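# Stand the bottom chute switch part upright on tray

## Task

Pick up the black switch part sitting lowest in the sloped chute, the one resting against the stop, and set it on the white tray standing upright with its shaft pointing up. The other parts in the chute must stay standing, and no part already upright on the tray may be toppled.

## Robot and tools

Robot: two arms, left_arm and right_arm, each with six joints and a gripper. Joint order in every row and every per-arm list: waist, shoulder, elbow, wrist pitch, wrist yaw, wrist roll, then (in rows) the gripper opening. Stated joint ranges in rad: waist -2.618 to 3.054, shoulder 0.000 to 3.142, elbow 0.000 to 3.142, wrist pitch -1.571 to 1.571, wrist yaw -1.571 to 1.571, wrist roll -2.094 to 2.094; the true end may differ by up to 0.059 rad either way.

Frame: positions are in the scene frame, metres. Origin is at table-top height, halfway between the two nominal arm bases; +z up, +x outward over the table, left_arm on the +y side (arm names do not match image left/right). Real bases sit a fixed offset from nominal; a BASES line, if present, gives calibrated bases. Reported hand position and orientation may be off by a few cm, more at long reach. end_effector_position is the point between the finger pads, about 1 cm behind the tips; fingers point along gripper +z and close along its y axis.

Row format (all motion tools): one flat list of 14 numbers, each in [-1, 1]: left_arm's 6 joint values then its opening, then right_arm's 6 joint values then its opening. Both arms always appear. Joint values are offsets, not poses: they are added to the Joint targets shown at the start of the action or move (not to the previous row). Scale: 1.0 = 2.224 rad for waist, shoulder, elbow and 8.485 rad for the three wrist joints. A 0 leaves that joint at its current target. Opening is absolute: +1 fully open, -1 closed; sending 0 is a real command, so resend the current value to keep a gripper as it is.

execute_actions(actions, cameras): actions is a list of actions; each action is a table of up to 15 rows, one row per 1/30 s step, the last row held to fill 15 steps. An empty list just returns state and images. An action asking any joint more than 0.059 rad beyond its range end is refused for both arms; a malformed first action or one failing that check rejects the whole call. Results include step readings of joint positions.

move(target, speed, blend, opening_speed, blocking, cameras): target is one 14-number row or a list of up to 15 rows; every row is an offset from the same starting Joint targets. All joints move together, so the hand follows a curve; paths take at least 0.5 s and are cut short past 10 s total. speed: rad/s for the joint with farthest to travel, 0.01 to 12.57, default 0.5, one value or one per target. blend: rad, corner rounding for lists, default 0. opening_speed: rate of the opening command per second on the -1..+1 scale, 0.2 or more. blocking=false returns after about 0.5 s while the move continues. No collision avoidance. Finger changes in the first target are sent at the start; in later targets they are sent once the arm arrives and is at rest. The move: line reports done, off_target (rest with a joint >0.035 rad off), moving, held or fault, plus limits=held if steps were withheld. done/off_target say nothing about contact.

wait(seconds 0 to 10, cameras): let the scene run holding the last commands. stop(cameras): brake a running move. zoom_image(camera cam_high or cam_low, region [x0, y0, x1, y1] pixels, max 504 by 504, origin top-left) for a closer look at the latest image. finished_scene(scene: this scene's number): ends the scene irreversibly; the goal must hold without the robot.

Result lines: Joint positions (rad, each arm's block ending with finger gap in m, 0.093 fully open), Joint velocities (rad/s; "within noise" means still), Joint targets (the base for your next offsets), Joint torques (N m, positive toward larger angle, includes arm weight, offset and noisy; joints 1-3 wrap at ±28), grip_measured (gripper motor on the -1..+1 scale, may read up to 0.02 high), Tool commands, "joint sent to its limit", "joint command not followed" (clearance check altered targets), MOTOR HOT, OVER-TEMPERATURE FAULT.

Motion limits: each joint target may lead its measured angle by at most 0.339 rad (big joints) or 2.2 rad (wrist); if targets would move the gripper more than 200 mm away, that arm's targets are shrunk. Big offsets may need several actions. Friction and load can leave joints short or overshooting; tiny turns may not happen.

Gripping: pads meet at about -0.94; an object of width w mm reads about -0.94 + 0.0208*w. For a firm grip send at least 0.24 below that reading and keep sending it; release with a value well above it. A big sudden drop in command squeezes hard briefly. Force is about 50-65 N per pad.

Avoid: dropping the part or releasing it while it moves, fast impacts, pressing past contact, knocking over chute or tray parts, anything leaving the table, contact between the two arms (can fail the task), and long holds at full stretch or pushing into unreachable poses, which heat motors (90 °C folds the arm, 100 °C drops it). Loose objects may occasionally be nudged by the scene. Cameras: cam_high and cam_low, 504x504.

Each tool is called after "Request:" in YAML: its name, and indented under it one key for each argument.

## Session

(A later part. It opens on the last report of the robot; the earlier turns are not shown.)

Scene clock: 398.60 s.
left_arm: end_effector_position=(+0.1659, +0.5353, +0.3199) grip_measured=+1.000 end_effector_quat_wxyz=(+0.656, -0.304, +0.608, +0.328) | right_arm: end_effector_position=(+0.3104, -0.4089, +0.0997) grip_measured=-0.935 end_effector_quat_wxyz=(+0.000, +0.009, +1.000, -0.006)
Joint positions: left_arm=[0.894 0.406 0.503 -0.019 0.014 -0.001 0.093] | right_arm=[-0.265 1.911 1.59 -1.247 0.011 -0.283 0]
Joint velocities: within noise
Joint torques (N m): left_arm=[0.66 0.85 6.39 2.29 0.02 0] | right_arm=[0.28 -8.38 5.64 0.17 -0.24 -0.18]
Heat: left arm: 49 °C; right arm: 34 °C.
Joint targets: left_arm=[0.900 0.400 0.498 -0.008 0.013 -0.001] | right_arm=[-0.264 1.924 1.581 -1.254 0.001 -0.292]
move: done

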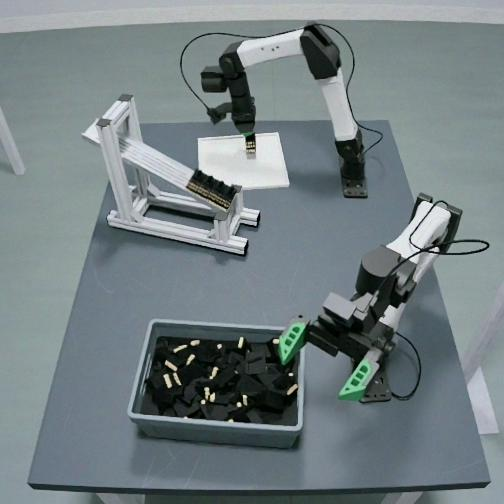

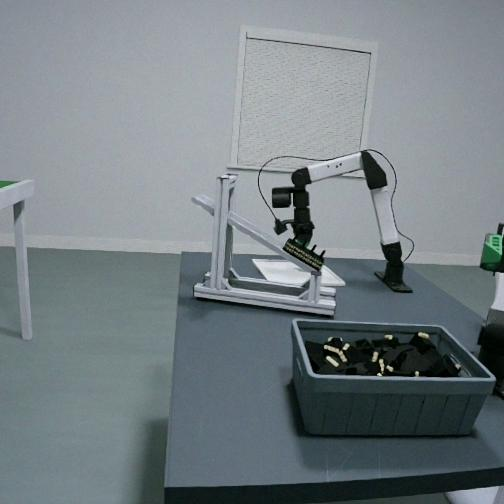

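Request:
move:
  target: [0, 0, 0, 0, 0, 0, 1, 0, 0.00809, -0.04451, 0.01285, 0, 0, -1]
  speed: 0.08

Request:
zoom_image:
  camera: "cam_high"
  region: [220, 120, 290, 190]

Scene clock: 406.40 s.
left_arm: end_effector_position=(+0.1659, +0.5353, +0.3199) grip_measured=+1.000 end_effector_quat_wxyz=(+0.656, -0.304, +0.608, +0.328) | right_arm: end_effector_position=(+0.3095, -0.4085, +0.0700) grip_measured=-0.935 end_effector_quat_wxyz=(-0.002, +0.009, +1.000, -0.005)
Joint positions: left_arm=[0.894 0.406 0.503 -0.019 0.014 -0.001 0.093] | right_arm=[-0.265 1.926 1.492 -1.138 0.011 -0.283 0]
Joint velocities: within noise
Joint torques (N m): left_arm=[0.69 0.83 6.42 2.29 0.02 0] | right_arm=[0.28 -8.17 5.45 0.17 -0.24 -0.18]
Heat: left arm: 49 °C; right arm: 33 °C.
Joint targets: left_arm=[0.900 0.400 0.498 -0.008 0.013 -0.001] | right_arm=[-0.264 1.942 1.482 -1.145 0.000 -0.292]
move: done

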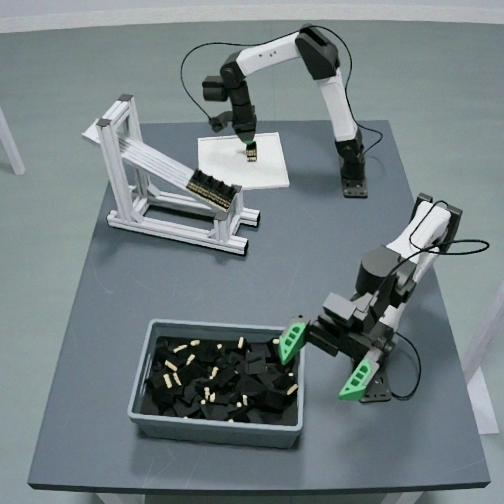

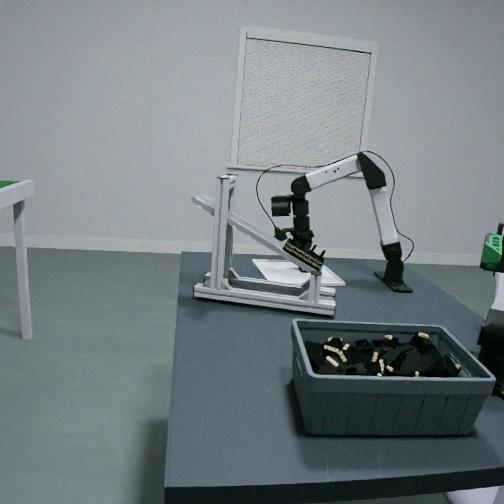

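Scaled by 7.200 from the camera's 504x504 image, which has a finer 720x720 frame.

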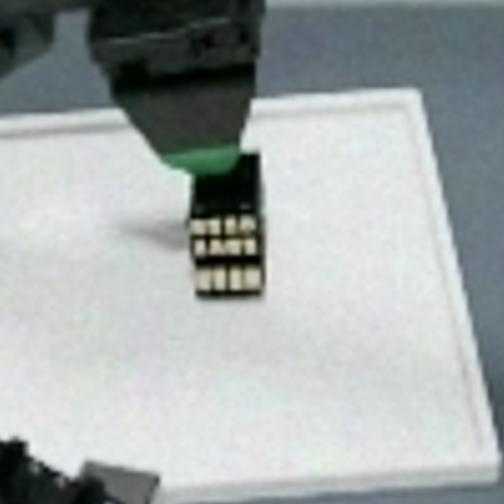

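Request:
move:
  target: [0, 0, 0, 0, 0, 0, 1, 0, 0.00135, -0.00486, 0.00147, 0, 0, -1]
  speed: 0.03
  cameras: []

Scene clock: 410.03 s.
left_arm: end_effector_position=(+0.1659, +0.5353, +0.3199) grip_measured=+1.000 end_effector_quat_wxyz=(+0.656, -0.304, +0.608, +0.328) | right_arm: end_effector_position=(+0.3091, -0.4084, +0.0679) grip_measured=-0.935 end_effector_quat_wxyz=(-0.002, +0.009, +1.000, -0.005)
Joint positions: left_arm=[0.894 0.406 0.503 -0.019 0.014 -0.001 0.093] | right_arm=[-0.265 1.926 1.484 -1.13 0.011 -0.283 0]
Joint velocities: within noise
Joint torques (N m): left_arm=[0.69 0.83 6.37 2.29 0.02 0.01] | right_arm=[0.28 -7.87 5.19 0.19 -0.23 -0.18]
Heat: left arm: 49 °C; right arm: 33 °C.
Joint targets: left_arm=[0.900 0.400 0.498 -0.008 0.013 -0.001] | right_arm=[-0.264 1.945 1.471 -1.133 0.000 -0.292]
move: done
No camera images: "cameras" was empty.

Request:
move:
  target: [0, 0, 0, 0, 0, 0, 1, 0, 0.0009, -0.0028, 0.0009, 0, 0, -1]
  speed: 0.02

Request:
zoom_image:
  camera: "cam_high"
  region: [230, 130, 280, 180]

Scene clock: 413.40 s.
left_arm: end_effector_position=(+0.1659, +0.5353, +0.3199) grip_measured=+1.000 end_effector_quat_wxyz=(+0.656, -0.304, +0.608, +0.328) | right_arm: end_effector_position=(+0.3089, -0.4084, +0.0676) grip_measured=-0.935 end_effector_quat_wxyz=(-0.002, +0.009, +1.000, -0.005)
Joint positions: left_arm=[0.894 0.406 0.503 -0.019 0.014 -0.001 0.093] | right_arm=[-0.265 1.926 1.483 -1.129 0.011 -0.283 0]
Joint velocities: within noise
Joint torques (N m): left_arm=[0.69 0.83 6.39 2.29 0.02 0] | right_arm=[0.28 -7.68 4.72 0.25 -0.24 -0.18]
Heat: left arm: 49 °C; right arm: 33 °C.
Joint targets: left_arm=[0.900 0.400 0.498 -0.008 0.013 -0.001] | right_arm=[-0.264 1.947 1.465 -1.125 0.001 -0.292]
move: done

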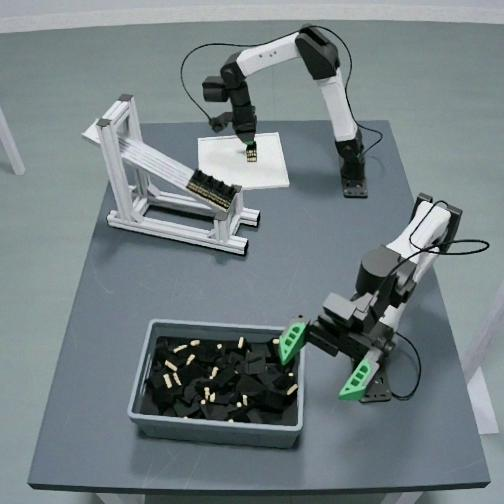

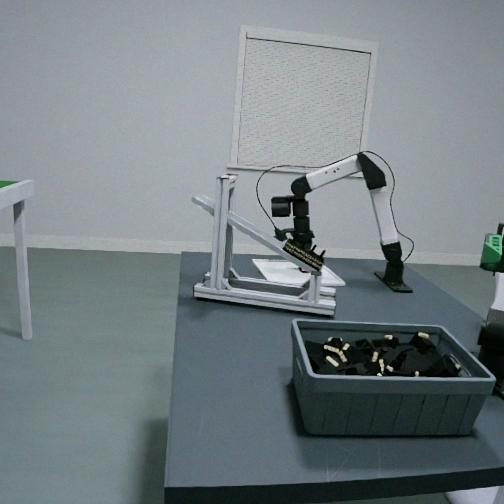

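Scaled by 10.080 from the camera's 504x504 image, which has a finer 720x720 frame.

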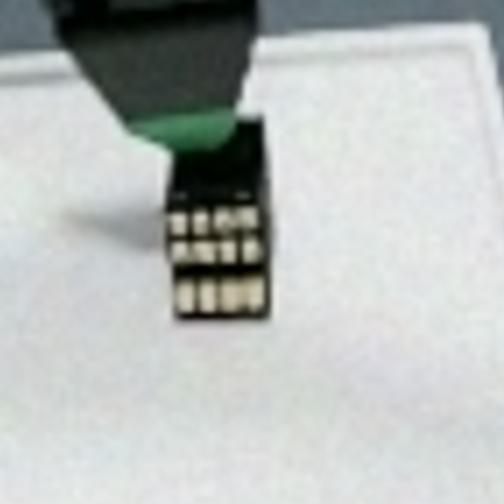

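Request:
move:
  target:
    - [0, 0, 0, 0, 0, 0, 1, 0, 0.0009, -0.0028, 0.0007, 0, 0, -1]
    - [0, 0, 0, 0, 0, 0, 1, 0, 0.0009, -0.0028, 0.0007, 0, 0, -0.45]
  speed: 0.02
  opening_speed: 0.4

Request:
zoom_image:
  camera: "cam_high"
  region: [230, 130, 280, 180]

Scene clock: 425.60 s.
left_arm: end_effector_position=(+0.1659, +0.5353, +0.3199) grip_measured=+1.000 end_effector_quat_wxyz=(+0.656, -0.304, +0.608, +0.328) | right_arm: end_effector_position=(+0.3069, -0.4024, +0.0634) grip_measured=-0.453 end_effector_quat_wxyz=(-0.006, +0.009, +1.000, +0.012)
Joint positions: left_arm=[0.894 0.406 0.503 -0.019 0.014 -0.001 0.093] | right_arm=[-0.265 1.93 1.47 -1.129 -0.019 -0.283 0.023]
Joint velocities: within noise
Joint torques (N m): left_arm=[0.68 0.81 6.42 2.28 0.02 0] | right_arm=[0.28 -7.84 5.22 0.27 0.11 -0.18]
Heat: left arm: 50 °C; right arm: 32 °C.
Joint targets: left_arm=[0.900 0.400 0.498 -0.008 0.013 -0.001] | right_arm=[-0.264 1.949 1.459 -1.119 0.001 -0.292]
move: done

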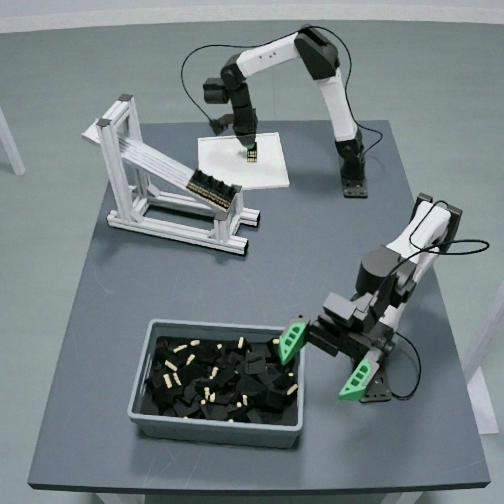

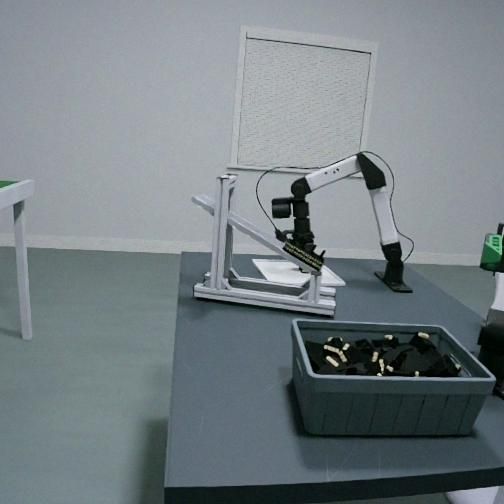

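Scaled by 10.080 from the camera's 504x504 image, which has a finer 720x720 frame.

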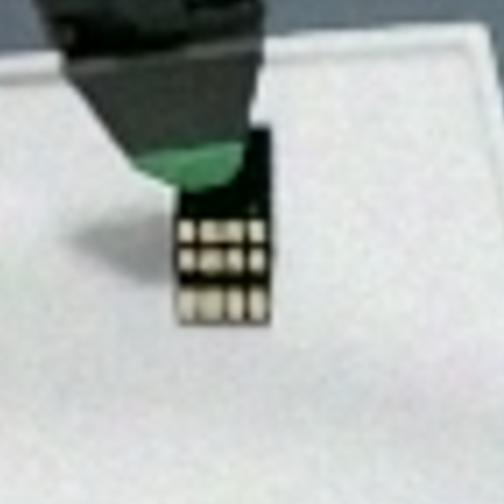

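Request:
move:
  target: [0, 0, 0, 0, 0, 0, 1, 0, 0, 0, 0, 0, 0, 0.1]
  opening_speed: 0.4

Request:
zoom_image:
  camera: "cam_high"
  region: [230, 130, 280, 180]

Scene clock: 441.17 s.
left_arm: end_effector_position=(+0.1659, +0.5353, +0.3199) grip_measured=+1.000 end_effector_quat_wxyz=(+0.656, -0.304, +0.608, +0.328) | right_arm: end_effector_position=(+0.3067, -0.3901, +0.0639) grip_measured=+0.097 end_effector_quat_wxyz=(-0.007, +0.003, +0.999, +0.035)
Joint positions: left_arm=[0.894 0.406 0.503 -0.019 0.014 -0.001 0.093] | right_arm=[-0.253 1.93 1.47 -1.144 -0.063 -0.283 0.05]
Joint velocities: within noise
Joint torques (N m): left_arm=[0.7 0.81 6.38 2.29 0.01 0.01] | right_arm=[-0.73 -7.73 5.2 0.39 0.61 -0.18]
Heat: left arm: 50 °C; right arm: 30 °C.
Joint targets: left_arm=[0.900 0.400 0.498 -0.008 0.013 -0.001] | right_arm=[-0.264 1.950 1.459 -1.119 0.001 -0.292]
move: off_target (right_arm); right_arm: the wrist yaw is farthest, 0.064 rad from its target

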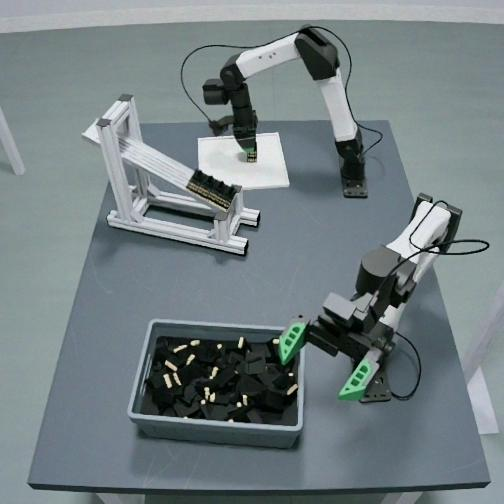

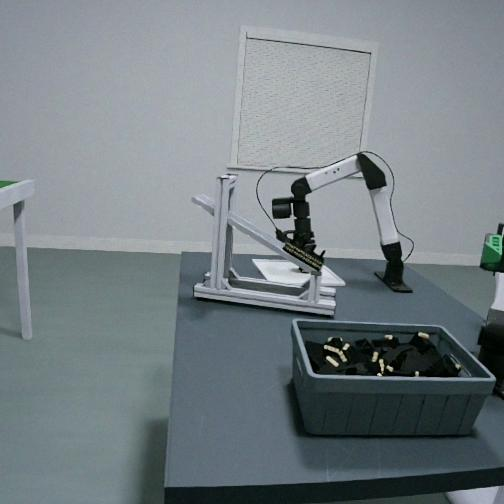

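Scaled by 10.080 from the camera's 504x504 image, which has a finer 720x720 frame.

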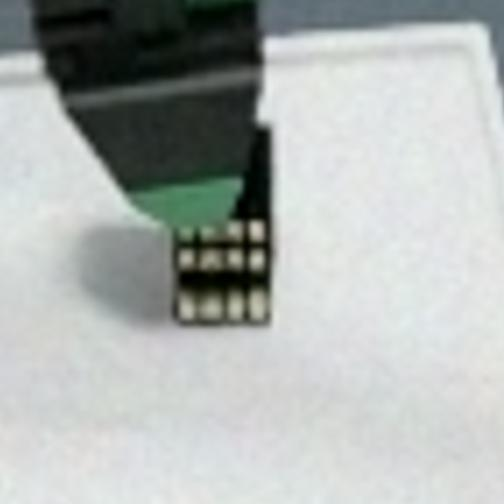

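Request:
move:
  target:
    - [0, 0, 0, 0, 0, 0, 1, 0.00495, 0, 0, -0.00295, -0.00754, 0, 0.1]
    - [0, 0, 0, 0, 0, 0, 1, 0.00495, 0, 0.0301, -0.0085, -0.00754, 0, 0.1]
  speed: 0.08

Request:
zoom_image:
  camera: "cam_high"
  region: [230, 130, 280, 180]

Scene clock: 461.43 s.
left_arm: end_effector_position=(+0.1659, +0.5353, +0.3199) grip_measured=+1.000 end_effector_quat_wxyz=(+0.656, -0.304, +0.608, +0.328) | right_arm: end_effector_position=(+0.3117, -0.3906, +0.0721) grip_measured=+0.098 end_effector_quat_wxyz=(+0.001, +0.003, +0.999, +0.036)
Joint positions: left_arm=[0.894 0.406 0.503 -0.019 0.014 -0.001 0.093] | right_arm=[-0.253 1.93 1.504 -1.164 -0.069 -0.283 0.05]
Joint velocities: within noise
Joint torques (N m): left_arm=[0.72 0.83 6.39 2.28 0.02 0.01] | right_arm=[0.16 -7.83 8.36 -0.03 -0.1 -0.19]
Heat: left arm: 50 °C; right arm: 30 °C.
Joint targets: left_arm=[0.900 0.400 0.498 -0.008 0.013 -0.001] | right_arm=[-0.253 1.950 1.526 -1.191 -0.064 -0.292]
move: done

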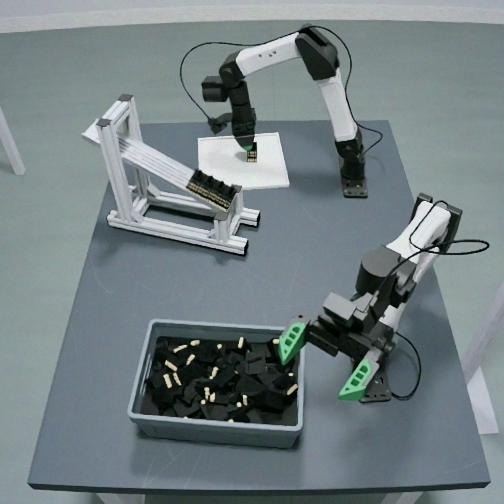

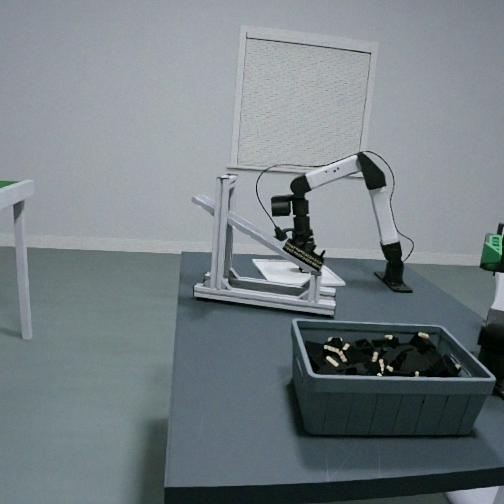

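Scaled by 10.080 from the camera's 504x504 image, which has a finer 720x720 frame.

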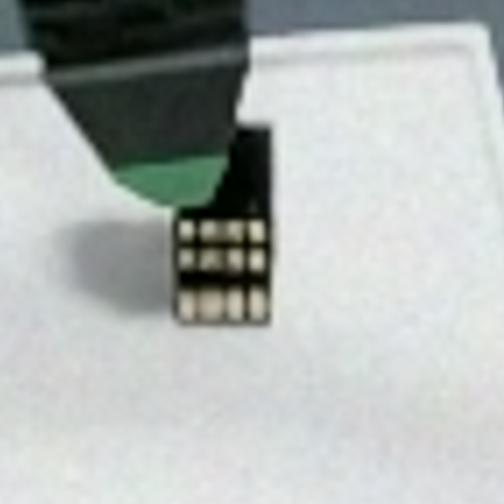

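Request:
move:
  target: [0, 0, 0, 0, 0, 0, 1, 0, 0, 0, 0, 0.0046, 0, 0.1]
  speed: 0.05

Request:
zoom_image:
  camera: "cam_high"
  region: [230, 130, 280, 180]

Scene clock: 474.10 s.
left_arm: end_effector_position=(+0.1659, +0.5353, +0.3199) grip_measured=+1.000 end_effector_quat_wxyz=(+0.656, -0.304, +0.608, +0.328) | right_arm: end_effector_position=(+0.3098, -0.3963, +0.0718) grip_measured=+0.098 end_effector_quat_wxyz=(-0.005, +0.003, +1.000, +0.019)
Joint positions: left_arm=[0.894 0.406 0.503 -0.019 0.014 -0.001 0.093] | right_arm=[-0.253 1.93 1.504 -1.165 -0.034 -0.283 0.05]
Joint velocities: within noise
Joint torques (N m): left_arm=[0.69 0.84 6.38 2.29 0.01 0.01] | right_arm=[0.17 -7.82 8.34 -0.07 0 -0.18]
Heat: left arm: 50 °C; right arm: 30 °C.
Joint targets: left_arm=[0.900 0.400 0.498 -0.008 0.013 -0.001] | right_arm=[-0.253 1.950 1.526 -1.191 -0.024 -0.292]
move: done

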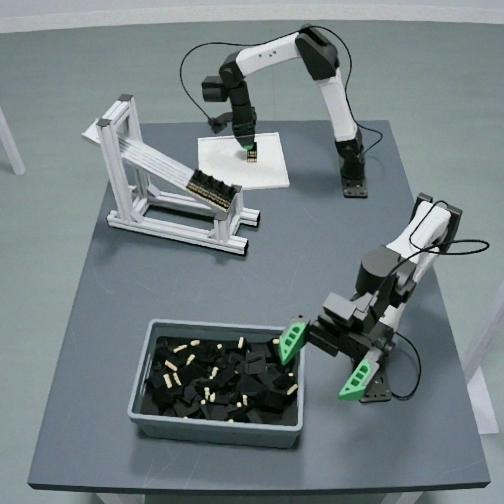

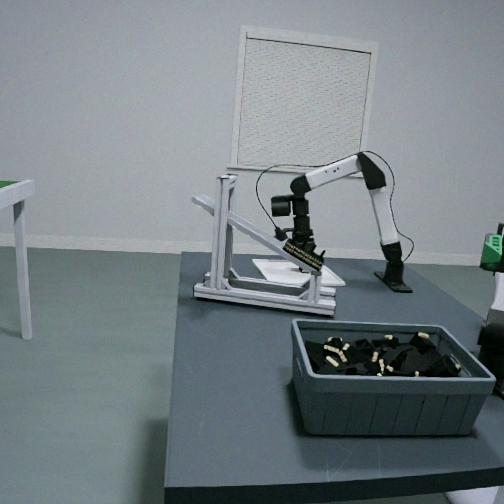

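Scaled by 10.080 from the camera's 504x504 image, which has a finer 720x720 frame.

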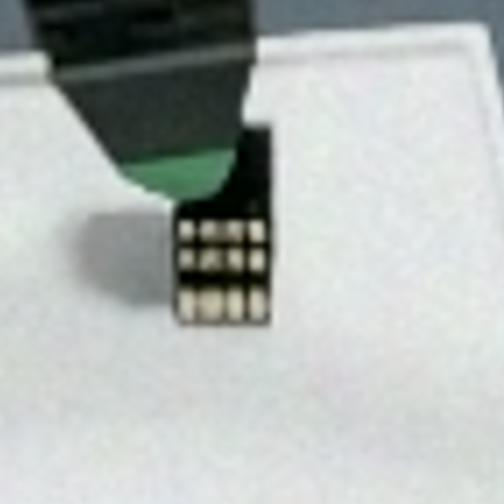

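Request:
move:
  target: [0, 0, 0, 0, 0, 0, 1, 0, -0.04496, 0.14478, -0.0376, 0, 0, 0.1]
  speed: 0.2

Request:
zoom_image:
  camera: "cam_high"
  region: [190, 110, 300, 220]

Request:
zoom_image:
  camera: "cam_high"
  region: [230, 130, 280, 180]

Request:
zoom_image:
  camera: "cam_low"
  region: [250, 200, 350, 300]

Scene clock: 483.60 s.
left_arm: end_effector_position=(+0.1659, +0.5353, +0.3199) grip_measured=+1.000 end_effector_quat_wxyz=(+0.656, -0.304, +0.608, +0.328) | right_arm: end_effector_position=(+0.3105, -0.3966, +0.1701) grip_measured=+0.098 end_effector_quat_wxyz=(+0.022, +0.002, +1.000, +0.011)
Joint positions: left_arm=[0.894 0.406 0.503 -0.019 0.014 -0.001 0.093] | right_arm=[-0.253 1.879 1.827 -1.483 -0.033 -0.283 0.05]
Joint velocities: within noise
Joint torques (N m): left_arm=[0.72 0.88 6.41 2.29 0.02 0] | right_arm=[0.18 -12.18 8.32 0.03 -0.04 -0.18]
Heat: left arm: 50 °C; right arm: 31 °C.
Joint targets: left_arm=[0.900 0.400 0.498 -0.008 0.013 -0.001] | right_arm=[-0.253 1.849 1.848 -1.510 -0.024 -0.292]
move: done

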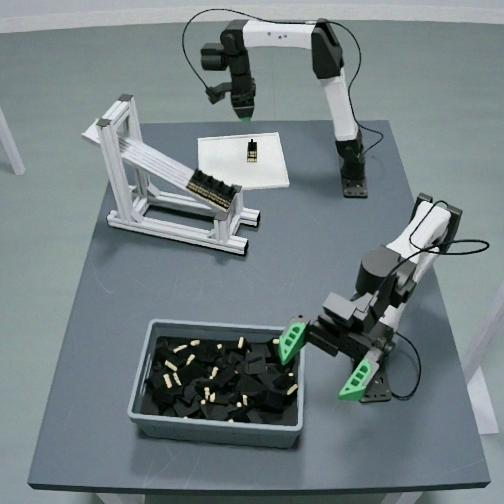

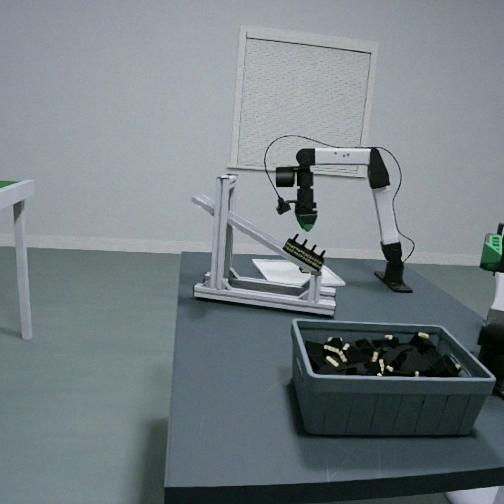

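Scaled by 4.582 from the camera's 504x504 image, which has a finer 720x720 frame.

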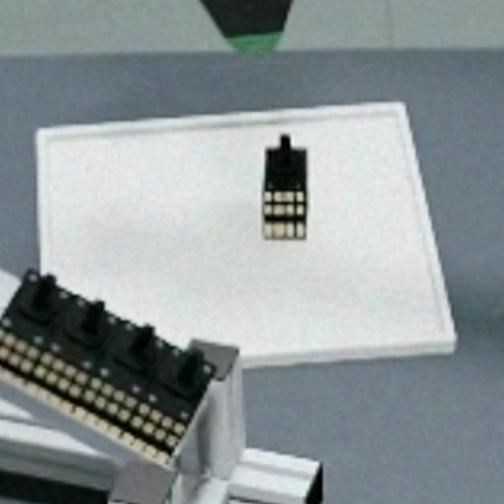

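Scaled by 10.080 from the camera's 504x504 image, which has a finer 720x720 frame.

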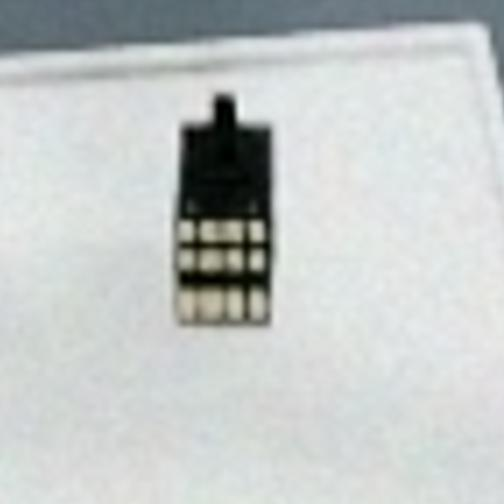

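Scaled by 5.040 from the camera's 504x504 image, which has a finer 720x720 frame.

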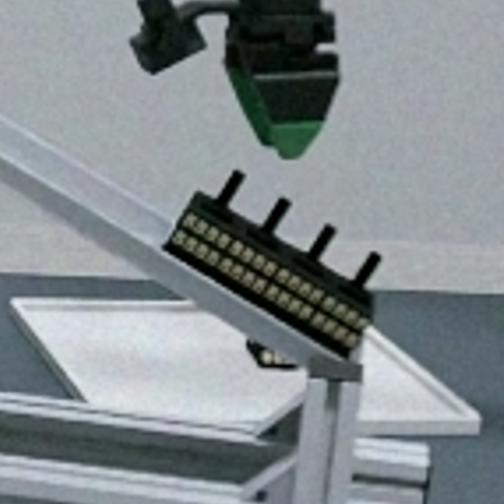

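Request:
finished_scene:
  scene: 2

The scene is finished: the task was done.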